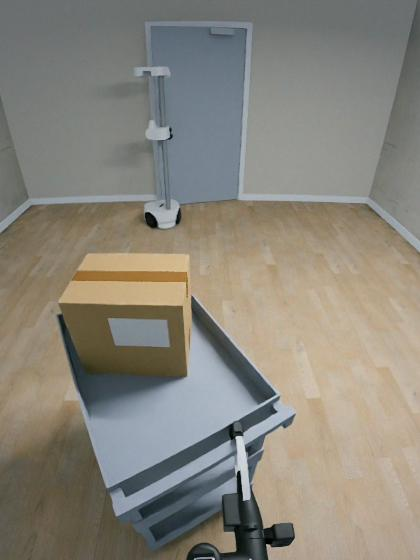

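Request:
move --blocking false --r1 '{"base":{"translate_m":-0.176,"strafe_m":-0.288},"joints":{"wrist_yaw_rad":0.86},"speeds":{"wrist_yaw_rad":0.1},"contact_limits":{"translate_m":1.0},"pace":"slow"}' --cameras '[]'

Request:
wait --seconds 5 --cameras '["r1_wrist_camera","r1_head_camera","r2_head_camera"]'

Scene clock: 414.17 s.
move: r1 moving
r1.base_odometry: x=-1.339 y=+2.136 heading=-0.097
r1.turned_by_wheels: +0.000
r1.turned_by_imu: +0.000
r1.base_tilt: forward=-1.5 right=+1.3
r1.lidar_m: 0.38 0.45 0.84 1.64 1.94 2.36 2.34 2.30 3.11 2.78 1.25 0.61
r1.base_status: translate_m moving; strafe_m moving
r1.joint_positions: lift_m=+0.750 arm_m=+0.000 wrist_yaw_rad=+0.591 wrist_pitch_rad=+0.002 wrist_roll_rad=+0.000 gripper_m=-0.024
r1.joint_status: wrist_yaw_rad moving
r1.measured_speeds: translate_m=-0.026 strafe_m=-0.042 rotate_rad=+0.001 lift_m=+0.000 arm_m=+0.000 wrist_yaw_rad=+0.100 wrist_pitch_rad=+0.000 wrist_roll_rad=+0.000
r1.motor_effort: lift_m=+21(21) arm_m=-5(5) wheel_0=+4(4) wheel_1=-13(14) wheel_2=+13(16)
r1.servo_current: wrist_yaw_rad=59(72) wrist_pitch_rad=52(52) wrist_roll_rad=52(52) gripper_m=52(59)
r1.contact_limits: translate_m 1
r1.hand_pose: x=+0.4592 y=+0.0881 z=+0.9275 quat_wxyz=(+0.957, +0.000, +0.001, +0.291) (m; r1's base frame)
r1.wrist_depth_mm: - - 254 167 236 228 222 / - - 256 167 237 228 222 / - - 256 167 238 229 223 / - - 255 168 239 230 224 / - - 257 169 238 229 225 / - - 186 168 236 231 225 / - - 179 167 237 227 225
r2: as last shown
r2.lidar_m: 0.32 0.28 2.50 2.36 2.45 1.81 1.74 1.84 2.42 2.34 2.46 0.45
r2.motor_effort: lift_m=+21(21) arm_m=-4(4) wheel_0=-2(2) wheel_1=-3(3) wheel_2=-1(1)
r2.servo_current: wrist_yaw_rad=46(52) wrist_pitch_rad=39(46) wrist_roll_rad=52(59) gripper_m=72(78)
r2.contact_limits: translate_m 0.6
r2.wrist_depth_mm: - - - - - 1661 1138 / - - - 240 - 1708 1160 / - - - 219 290 301 304 / - - - 202 263 1661 1182 / - - - 186 243 1708 - / - - 187 172 181 - - / - 424 421 - 216 - -
pictures: none
No camera images: "cameras" was empty.

Scene clock: 418.43 s.
earlier move: r1 done
r1.base_odometry: x=-1.534 y=+1.876 heading=-0.095
r1.turned_by_wheels: +0.002
r1.turned_by_imu: +0.165
r1.base_tilt: forward=-1.6 right=+1.2
r1.lidar_m: 0.46 0.39 1.15 2.17 2.29 3.11 2.11 3.69 2.66 2.54 1.25 0.62
r1.base_status: done
r1.joint_positions: lift_m=+0.750 arm_m=+0.000 wrist_yaw_rad=+0.877 wrist_pitch_rad=+0.002 wrist_roll_rad=+0.000 gripper_m=-0.024
r1.joint_status: all done
r1.measured_speeds: all 0
r1.motor_effort: lift_m=+20(21) arm_m=-5(6) wheel_0=+19(27) wheel_1=-3(14) wheel_2=+13(18)
r1.servo_current: wrist_yaw_rad=98(117) wrist_pitch_rad=52(52) wrist_roll_rad=52(72) gripper_m=59(65)
r1.contact_limits: translate_m 1
r1.hand_pose: x=+0.4226 y=+0.1659 z=+0.9275 quat_wxyz=(+0.905, +0.000, +0.001, +0.425) (m; r1's base frame)
r1.wrist_depth_mm: - - 169 172 221 204 189 / - - 169 236 223 202 190 / - - 172 180 224 203 191 / - - 173 176 224 204 192 / - - 176 175 225 206 193 / - - 178 174 219 206 192 / - 142 176 168 178 201 193
r2.base_odometry: x=-0.072 y=-0.367 heading=-2.088
r2.turned_by_wheels: +0.000
r2.turned_by_imu: +0.001
r2.base_tilt: forward=-0.7 right=+0.1
r2.lidar_m: 0.32 0.29 2.50 2.36 2.48 1.84 1.76 1.85 2.42 2.36 2.47 0.49
r2.base_status: not commanded
r2.joint_positions: lift_m=+0.688 arm_m=+0.000 wrist_yaw_rad=+0.002 wrist_pitch_rad=+0.005 wrist_roll_rad=+1.569 gripper_m=-0.009
r2.joint_status: not commanded
r2.measured_speeds: all 0
r2.motor_effort: lift_m=+21(21) arm_m=-4(4) wheel_0=-2(2) wheel_1=-3(3) wheel_2=+0(1)
r2.servo_current: wrist_yaw_rad=39(65) wrist_pitch_rad=46(52) wrist_roll_rad=59(59) gripper_m=78(85)
r2.contact_limits: translate_m 0.6
r2.hand_pose: x=+0.4595 y=-0.0870 z=+0.8646 quat_wxyz=(+0.708, +0.706, +0.002, -0.001) (m; r2's base frame)
r2.wrist_depth_mm: - - - - - 1618 1138 / - - - 238 - 1661 1160 / - - - 219 289 303 306 / - - - 202 262 1618 1160 / - - - 186 244 1661 - / - - 187 171 180 - - / - 421 424 - 217 - -
wait: 4.27 of 5 s (r1 has come to rest)
pictures: r1_head_camera, r1_wrist_camera, r2_head_camera
Images, in order (width x height): r1_head_camera 420x560, r1_wrist_camera 616x392, r2_head_camera 420x560.

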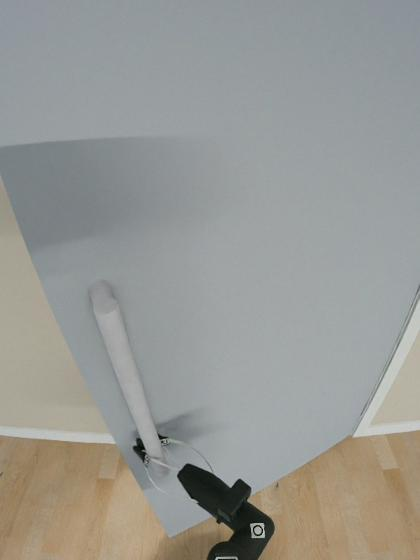

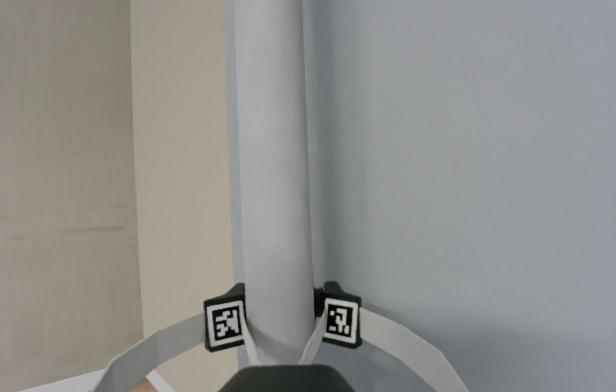

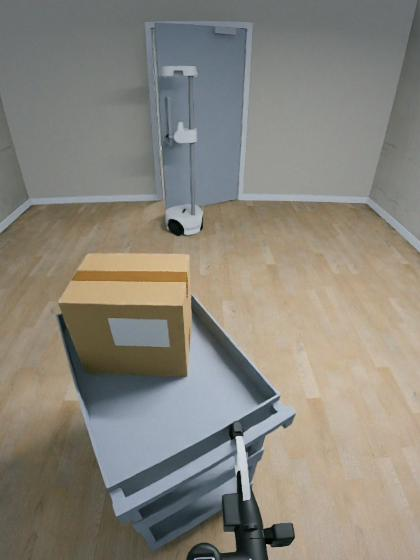

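Request:
move --blocking false --r1 '{"base":{"translate_m":-0.19,"strafe_m":-0.19},"joints":{"wrist_yaw_rad":1.0},"speeds":{"wrist_yaw_rad":0.1},"contact_limits":{"translate_m":1.0},"pace":"slow"}' --cameras '[]'

Request:
wait --seconds 5 --cameras '["r1_wrist_camera","r1_head_camera","r2_head_camera"]'

Scene clock: 426.87 s.
move: r1 moving
r1.base_odometry: x=-1.544 y=+1.868 heading=-0.093
r1.turned_by_wheels: +0.002
r1.turned_by_imu: +0.012
r1.base_tilt: forward=-1.5 right=+1.2
r1.lidar_m: 0.46 0.37 1.23 2.20 2.30 3.10 2.11 3.62 2.65 2.52 1.24 0.64
r1.base_status: translate_m moving; strafe_m moving
r1.joint_positions: lift_m=+0.750 arm_m=+0.000 wrist_yaw_rad=+0.910 wrist_pitch_rad=+0.002 wrist_roll_rad=+0.000 gripper_m=-0.024
r1.joint_status: wrist_yaw_rad moving
r1.measured_speeds: translate_m=-0.038 strafe_m=-0.036 rotate_rad=+0.000 lift_m=+0.000 arm_m=+0.000 wrist_yaw_rad=+0.091 wrist_pitch_rad=+0.000 wrist_roll_rad=+0.000
r1.motor_effort: lift_m=+21(21) arm_m=-5(5) wheel_0=+16(21) wheel_1=-10(10) wheel_2=+18(19)
r1.servo_current: wrist_yaw_rad=65(104) wrist_pitch_rad=39(46) wrist_roll_rad=46(52) gripper_m=52(52)
r1.contact_limits: translate_m 1
r1.hand_pose: x=+0.4170 y=+0.1741 z=+0.9275 quat_wxyz=(+0.898, +0.000, +0.001, +0.440) (m; r1's base frame)
r1.wrist_depth_mm: - - 175 174 224 204 189 / - - 177 172 224 202 189 / - - - 172 224 204 190 / - - - 172 225 204 191 / - - - 171 225 205 191 / - - 178 170 216 206 193 / - 144 174 168 221 199 193
r2: as last shown
r2.turned_by_imu: +0.000
r2.lidar_m: 0.30 0.30 2.48 2.35 2.44 1.82 1.77 1.85 2.42 2.36 2.47 0.48
r2.servo_current: wrist_yaw_rad=46(59) wrist_pitch_rad=46(52) wrist_roll_rad=52(59) gripper_m=78(85)
r2.contact_limits: translate_m 0.6
r2.wrist_depth_mm: - - - - - 1661 1138 / - - - 239 - 1618 1160 / - - - 219 289 303 306 / - - - 202 263 1708 1182 / - - - 187 245 1661 - / - - 188 172 180 - - / - 421 421 - 216 - -
pictures: none
No camera images: "cameras" was empty.

Scene clock: 430.30 s.
earlier move: r1 done
r1.base_odometry: x=-1.741 y=+1.705 heading=-0.093
r1.turned_by_wheels: +0.000
r1.turned_by_imu: +0.001
r1.base_tilt: forward=-1.6 right=+1.2
r1.lidar_m: 0.49 0.37 1.44 2.36 2.48 3.38 1.94 3.37 2.44 2.35 1.50 0.85
r1.base_status: done
r1.joint_positions: lift_m=+0.750 arm_m=+0.000 wrist_yaw_rad=+1.008 wrist_pitch_rad=+0.002 wrist_roll_rad=+0.000 gripper_m=-0.024
r1.joint_status: all done
r1.measured_speeds: all 0
r1.motor_effort: lift_m=+20(21) arm_m=-5(5) wheel_0=+16(21) wheel_1=-4(10) wheel_2=+12(19)
r1.servo_current: wrist_yaw_rad=59(104) wrist_pitch_rad=39(52) wrist_roll_rad=65(65) gripper_m=52(59)
r1.contact_limits: translate_m 1
r1.hand_pose: x=+0.3987 y=+0.1974 z=+0.9275 quat_wxyz=(+0.876, -0.001, +0.001, +0.483) (m; r1's base frame)
r1.wrist_depth_mm: - - 264 176 229 213 204 / - - 263 173 229 217 206 / - - 264 172 229 216 206 / - - 266 171 230 216 208 / - - 266 171 232 216 208 / - - 186 170 227 218 208 / - - 262 167 157 214 208
r2.base_odometry: x=-0.072 y=-0.367 heading=-2.088
r2.turned_by_wheels: +0.000
r2.turned_by_imu: +0.000
r2.base_tilt: forward=-0.7 right=+0.1
r2.lidar_m: 0.34 0.30 2.51 2.37 2.47 1.85 1.76 1.85 2.44 2.34 2.48 0.48
r2.base_status: not commanded
r2.joint_positions: lift_m=+0.688 arm_m=+0.000 wrist_yaw_rad=+0.002 wrist_pitch_rad=+0.005 wrist_roll_rad=+1.569 gripper_m=-0.009
r2.joint_status: not commanded
r2.measured_speeds: all 0
r2.motor_effort: lift_m=+21(21) arm_m=-4(5) wheel_0=-2(2) wheel_1=-3(3) wheel_2=+0(1)
r2.servo_current: wrist_yaw_rad=59(72) wrist_pitch_rad=39(52) wrist_roll_rad=59(65) gripper_m=78(85)
r2.contact_limits: translate_m 0.6
r2.hand_pose: x=+0.4595 y=-0.0870 z=+0.8646 quat_wxyz=(+0.708, +0.706, +0.002, -0.001) (m; r2's base frame)
r2.wrist_depth_mm: - - - - - 1618 1138 / - - - 239 - 1661 1160 / - - - 219 290 304 304 / - - - 202 262 1708 1160 / - - - 186 245 1661 - / - - 187 171 180 - - / - 424 421 - 216 - -
wait: 3.43 of 5 s (r1 has come to rest)
pictures: r1_head_camera, r1_wrist_camera, r2_head_camera
Images, in order (width x height): r1_head_camera 420x560, r1_wrist_camera 616x392, r2_head_camera 420x560.

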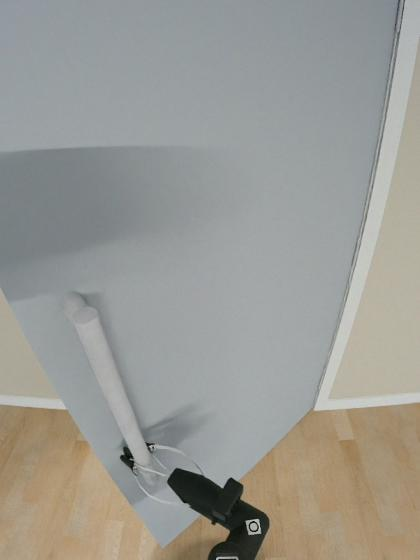

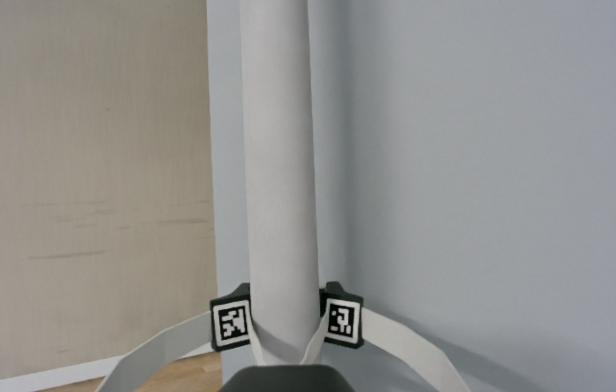

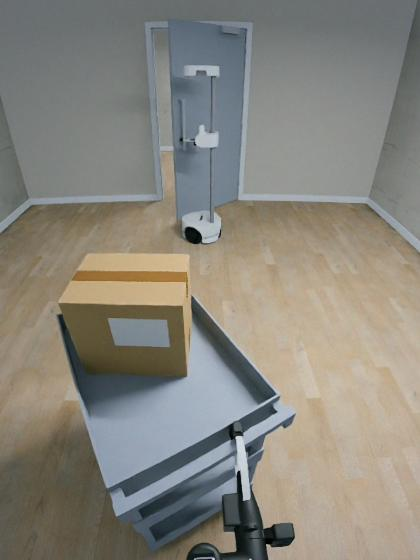

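Request:
move --blocking false --r1 '{"base":{"translate_m":-0.08,"strafe_m":-0.29},"joints":{"wrist_yaw_rad":1.28},"speeds":{"wrist_yaw_rad":0.1},"contact_limits":{"translate_m":1.0},"pace":"slow"}' --cameras '[]'

Request:
wait --seconds 5 --cameras '["r1_wrist_camera","r1_head_camera","r2_head_camera"]'

Scene clock: 438.00 s.
move: r1 moving
r1.base_odometry: x=-1.745 y=+1.693 heading=-0.091
r1.turned_by_wheels: +0.001
r1.turned_by_imu: +0.001
r1.base_tilt: forward=-1.6 right=+1.2
r1.lidar_m: 0.50 0.37 1.45 2.39 2.49 3.40 1.93 3.34 2.44 2.33 1.48 0.86
r1.base_status: translate_m moving; strafe_m moving
r1.joint_positions: lift_m=+0.750 arm_m=+0.000 wrist_yaw_rad=+1.048 wrist_pitch_rad=+0.002 wrist_roll_rad=+0.000 gripper_m=-0.024
r1.joint_status: wrist_yaw_rad moving
r1.measured_speeds: translate_m=-0.013 strafe_m=-0.048 rotate_rad=-0.001 lift_m=+0.000 arm_m=+0.000 wrist_yaw_rad=+0.097 wrist_pitch_rad=+0.000 wrist_roll_rad=+0.000
r1.motor_effort: lift_m=+20(21) arm_m=-5(5) wheel_0=+16(18) wheel_1=-8(9) wheel_2=+13(14)
r1.servo_current: wrist_yaw_rad=39(72) wrist_pitch_rad=39(46) wrist_roll_rad=46(52) gripper_m=52(59)
r1.contact_limits: translate_m 1
r1.hand_pose: x=+0.3908 y=+0.2062 z=+0.9275 quat_wxyz=(+0.866, -0.001, +0.001, +0.500) (m; r1's base frame)
r1.wrist_depth_mm: - - 265 171 227 213 203 / - - 265 169 229 216 204 / - - 266 170 230 215 206 / - - - 169 230 215 205 / - - - 168 231 216 206 / - - 186 168 228 219 206 / - - 262 167 178 213 207
r2: as last shown
r2.lidar_m: 0.29 0.28 2.49 2.35 2.46 1.83 1.75 1.85 2.43 2.33 2.45 0.48
r2.motor_effort: lift_m=+21(21) arm_m=-4(4) wheel_0=-2(2) wheel_1=-3(3) wheel_2=-1(1)
r2.servo_current: wrist_yaw_rad=52(52) wrist_pitch_rad=39(52) wrist_roll_rad=46(52) gripper_m=72(78)
r2.contact_limits: translate_m 0.6
r2.wrist_depth_mm: - - - - - 1661 1138 / - - - 239 - 1661 1160 / - - - 219 289 301 306 / - - - 202 262 1661 1182 / - - - 187 244 1708 - / - - 187 172 180 - - / - 424 421 - 216 - -
pictures: none
No camera images: "cameras" was empty.

Scene clock: 441.77 s.
earlier move: r1 done
r1.base_odometry: x=-1.847 y=+1.424 heading=-0.089
r1.turned_by_wheels: +0.002
r1.turned_by_imu: +0.007
r1.base_tilt: forward=-1.7 right=+1.2
r1.lidar_m: 0.55 0.31 0.40 2.65 2.78 2.01 1.88 2.95 2.12 2.04 1.55 1.16
r1.base_status: done
r1.joint_positions: lift_m=+0.750 arm_m=+0.000 wrist_yaw_rad=+1.303 wrist_pitch_rad=+0.002 wrist_roll_rad=+0.000 gripper_m=-0.024
r1.joint_status: all done
r1.measured_speeds: translate_m=+0.000 strafe_m=+0.000 rotate_rad=+0.000 lift_m=+0.000 arm_m=+0.000 wrist_yaw_rad=+0.001 wrist_pitch_rad=+0.000 wrist_roll_rad=+0.000
r1.on_its_own: wrist_yaw_rad is at rest, and its servo_current (143 mA) is outside its rest range (0 to 104 mA)
r1.motor_effort: lift_m=+20(21) arm_m=+4(5) wheel_0=+29(30) wheel_1=+6(9) wheel_2=+8(14)
r1.servo_current: wrist_yaw_rad=143(156) wrist_pitch_rad=39(52) wrist_roll_rad=46(72) gripper_m=52(59)
r1.contact_limits: translate_m 1
r1.hand_pose: x=+0.3314 y=+0.2550 z=+0.9275 quat_wxyz=(+0.795, -0.001, +0.001, +0.607) (m; r1's base frame)
r1.wrist_depth_mm: - - 166 233 220 206 194 / - - 166 235 220 205 195 / - - 165 233 223 206 196 / - - 165 234 221 206 196 / - - 166 236 223 208 198 / - - 174 181 221 208 198 / - 159 172 174 156 204 198
r2.base_odometry: x=-0.072 y=-0.367 heading=-2.088
r2.turned_by_wheels: +0.000
r2.turned_by_imu: +0.001
r2.base_tilt: forward=-0.7 right=+0.1
r2.lidar_m: 0.30 0.29 2.48 2.36 2.47 1.84 1.77 1.85 2.45 2.36 2.46 0.49
r2.base_status: not commanded
r2.joint_positions: lift_m=+0.688 arm_m=+0.000 wrist_yaw_rad=+0.002 wrist_pitch_rad=+0.005 wrist_roll_rad=+1.569 gripper_m=-0.009
r2.joint_status: not commanded
r2.measured_speeds: all 0
r2.motor_effort: lift_m=+21(21) arm_m=-4(4) wheel_0=-2(2) wheel_1=-3(3) wheel_2=-1(1)
r2.servo_current: wrist_yaw_rad=46(59) wrist_pitch_rad=46(52) wrist_roll_rad=33(65) gripper_m=72(85)
r2.contact_limits: translate_m 0.6
r2.hand_pose: x=+0.4595 y=-0.0870 z=+0.8646 quat_wxyz=(+0.708, +0.706, +0.002, -0.001) (m; r2's base frame)
r2.wrist_depth_mm: - - - - - 1661 1160 / - - - 239 - 1661 1160 / - - - 220 289 303 304 / - - - 202 263 1708 1182 / - - - 187 244 1708 - / - - 188 172 180 - - / - 421 421 - 216 - -
wait: 3.77 of 5 s (r1 has come to rest)
pictures: r1_head_camera, r1_wrist_camera, r2_head_camera
Images, in order (width x height): r1_head_camera 420x560, r1_wrist_camera 616x392, r2_head_camera 420x560.

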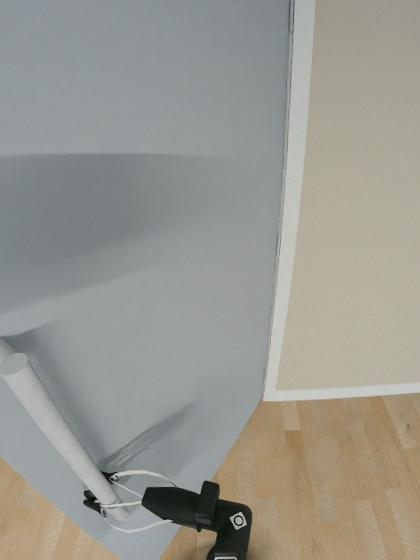

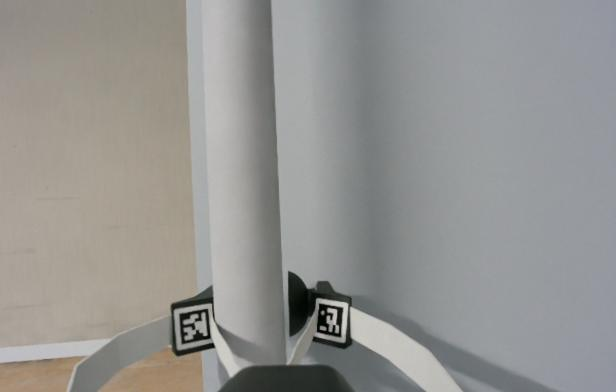

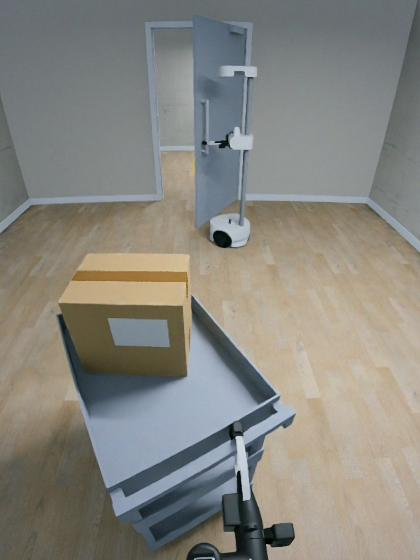

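Request:
move --blocking false --r1 '{"base":{"translate_m":-0.02,"strafe_m":-0.31},"joints":{"wrist_yaw_rad":1.52},"speeds":{"wrist_yaw_rad":0.08},"contact_limits":{"translate_m":1.0},"pace":"slow"}' --cameras '[]'

Request:
wait --seconds 5 --cameras '["r1_wrist_camera","r1_head_camera","r2_head_camera"]'

Scene clock: 449.80 s.
move: r1 moving
r1.base_odometry: x=-1.849 y=+1.410 heading=-0.086
r1.turned_by_wheels: +0.003
r1.turned_by_imu: +0.004
r1.base_tilt: forward=-1.6 right=+1.2
r1.lidar_m: 0.57 0.33 0.38 2.67 2.80 1.98 1.89 2.91 2.11 2.03 1.58 1.14
r1.base_status: translate_m moving; strafe_m moving
r1.joint_positions: lift_m=+0.750 arm_m=+0.000 wrist_yaw_rad=+1.336 wrist_pitch_rad=+0.002 wrist_roll_rad=+0.000 gripper_m=-0.024
r1.joint_status: wrist_yaw_rad moving
r1.measured_speeds: translate_m=-0.004 strafe_m=-0.055 rotate_rad=+0.002 lift_m=+0.000 arm_m=+0.000 wrist_yaw_rad=+0.074 wrist_pitch_rad=+0.000 wrist_roll_rad=+0.000
r1.motor_effort: lift_m=+20(21) arm_m=+4(4) wheel_0=+30(34) wheel_1=+3(5) wheel_2=+8(9)
r1.servo_current: wrist_yaw_rad=111(169) wrist_pitch_rad=39(46) wrist_roll_rad=46(59) gripper_m=46(59)
r1.contact_limits: translate_m 1
r1.hand_pose: x=+0.3230 y=+0.2602 z=+0.9275 quat_wxyz=(+0.785, -0.001, +0.001, +0.619) (m; r1's base frame)
r1.wrist_depth_mm: - - 165 235 220 205 193 / - - 166 234 220 205 195 / - - 264 233 221 206 195 / - - 169 233 223 206 195 / - - 173 236 222 207 196 / - - 176 182 220 207 196 / - 150 182 170 157 204 197
r2: as last shown
r2.turned_by_imu: +0.000
r2.lidar_m: 0.32 0.30 2.47 2.35 2.47 1.84 1.76 1.83 2.43 2.35 2.49 0.48
r2.motor_effort: lift_m=+21(21) arm_m=-4(4) wheel_0=-2(2) wheel_1=-3(3) wheel_2=+0(1)
r2.servo_current: wrist_yaw_rad=52(52) wrist_pitch_rad=46(46) wrist_roll_rad=52(59) gripper_m=78(78)
r2.contact_limits: translate_m 0.6
r2.wrist_depth_mm: - - - - - 1708 1138 / - - - 239 - 1661 1182 / - - - 219 289 303 304 / - - - 202 263 1661 1182 / - - - 187 243 1708 - / - - 188 172 181 - - / - 421 421 - 216 - -
pictures: none
No camera images: "cameras" was empty.

Scene clock: 453.57 s.
earlier move: r1 off_target
r1.base_odometry: x=-1.894 y=+1.118 heading=-0.087
r1.turned_by_wheels: -0.001
r1.turned_by_imu: +0.061
r1.base_tilt: forward=-1.6 right=+1.3
r1.lidar_m: 0.67 0.32 0.29 2.93 3.13 1.94 2.31 2.39 1.81 1.76 1.52 1.14
r1.base_status: done
r1.joint_positions: lift_m=+0.750 arm_m=+0.000 wrist_yaw_rad=+1.541 wrist_pitch_rad=+0.002 wrist_roll_rad=+0.000 gripper_m=-0.024
r1.joint_status: wrist_yaw_rad off_target (ended at +1.541, target +1.520)
r1.measured_speeds: all 0
r1.on_its_own: wrist_yaw_rad is at rest, and its servo_current (117 mA) is outside its rest range (0 to 104 mA)
r1.motor_effort: lift_m=+20(21) arm_m=+4(4) wheel_0=+23(35) wheel_1=+7(10) wheel_2=+3(10)
r1.servo_current: wrist_yaw_rad=117(169) wrist_pitch_rad=39(52) wrist_roll_rad=46(72) gripper_m=52(65)
r1.contact_limits: translate_m 1
r1.hand_pose: x=+0.2668 y=+0.2857 z=+0.9275 quat_wxyz=(+0.717, -0.001, +0.001, +0.697) (m; r1's base frame)
r1.wrist_depth_mm: - - 165 235 220 207 195 / - - 166 234 221 208 195 / - - 264 234 221 208 196 / - - 168 234 224 208 197 / - - 173 236 223 208 198 / - - 176 181 222 208 198 / - 150 178 170 157 205 198
r2.base_odometry: x=-0.072 y=-0.367 heading=-2.088
r2.turned_by_wheels: +0.000
r2.turned_by_imu: +0.001
r2.base_tilt: forward=-0.6 right=+0.1
r2.lidar_m: 0.32 0.28 2.48 2.35 2.47 1.84 1.75 1.85 2.44 2.36 2.48 0.47
r2.base_status: not commanded
r2.joint_positions: lift_m=+0.688 arm_m=+0.000 wrist_yaw_rad=+0.002 wrist_pitch_rad=+0.005 wrist_roll_rad=+1.569 gripper_m=-0.009
r2.joint_status: not commanded
r2.measured_speeds: all 0
r2.motor_effort: lift_m=+21(21) arm_m=-4(4) wheel_0=-2(2) wheel_1=-3(3) wheel_2=+0(1)
r2.servo_current: wrist_yaw_rad=46(65) wrist_pitch_rad=39(52) wrist_roll_rad=52(59) gripper_m=78(85)
r2.contact_limits: translate_m 0.6
r2.hand_pose: x=+0.4595 y=-0.0870 z=+0.8646 quat_wxyz=(+0.708, +0.706, +0.002, -0.001) (m; r2's base frame)
r2.wrist_depth_mm: - - - - - 1618 1160 / - - - 239 - 1708 1138 / - - - 219 290 303 306 / - - - 201 263 1708 1205 / - - - 187 243 1708 - / - - 187 172 180 - - / - 421 421 - 216 - -
wait: 3.77 of 5 s (r1 has come to rest)
pictures: r1_head_camera, r1_wrist_camera, r2_head_camera
Images, in order (width x height): r1_head_camera 420x560, r1_wrist_camera 616x392, r2_head_camera 420x560.

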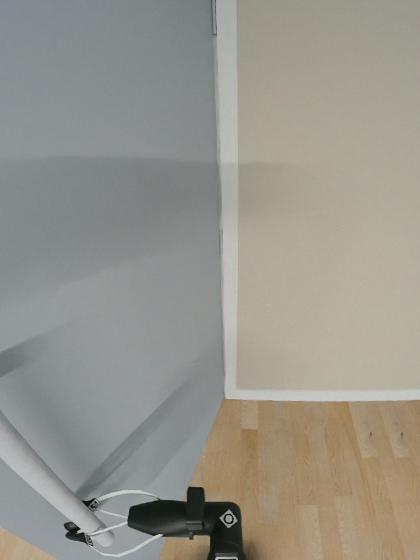

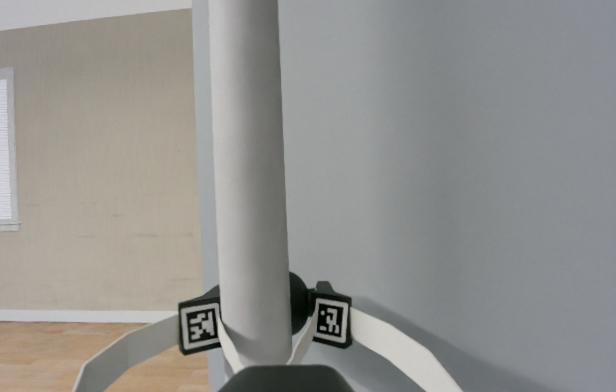

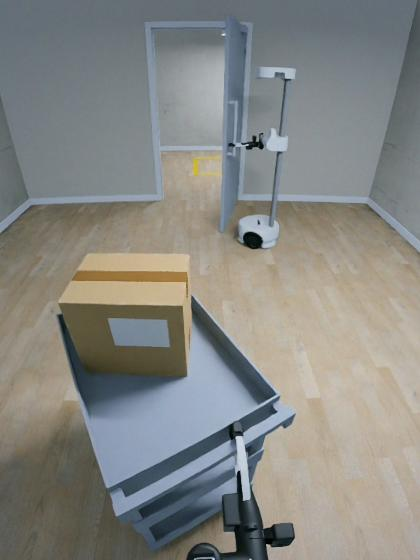

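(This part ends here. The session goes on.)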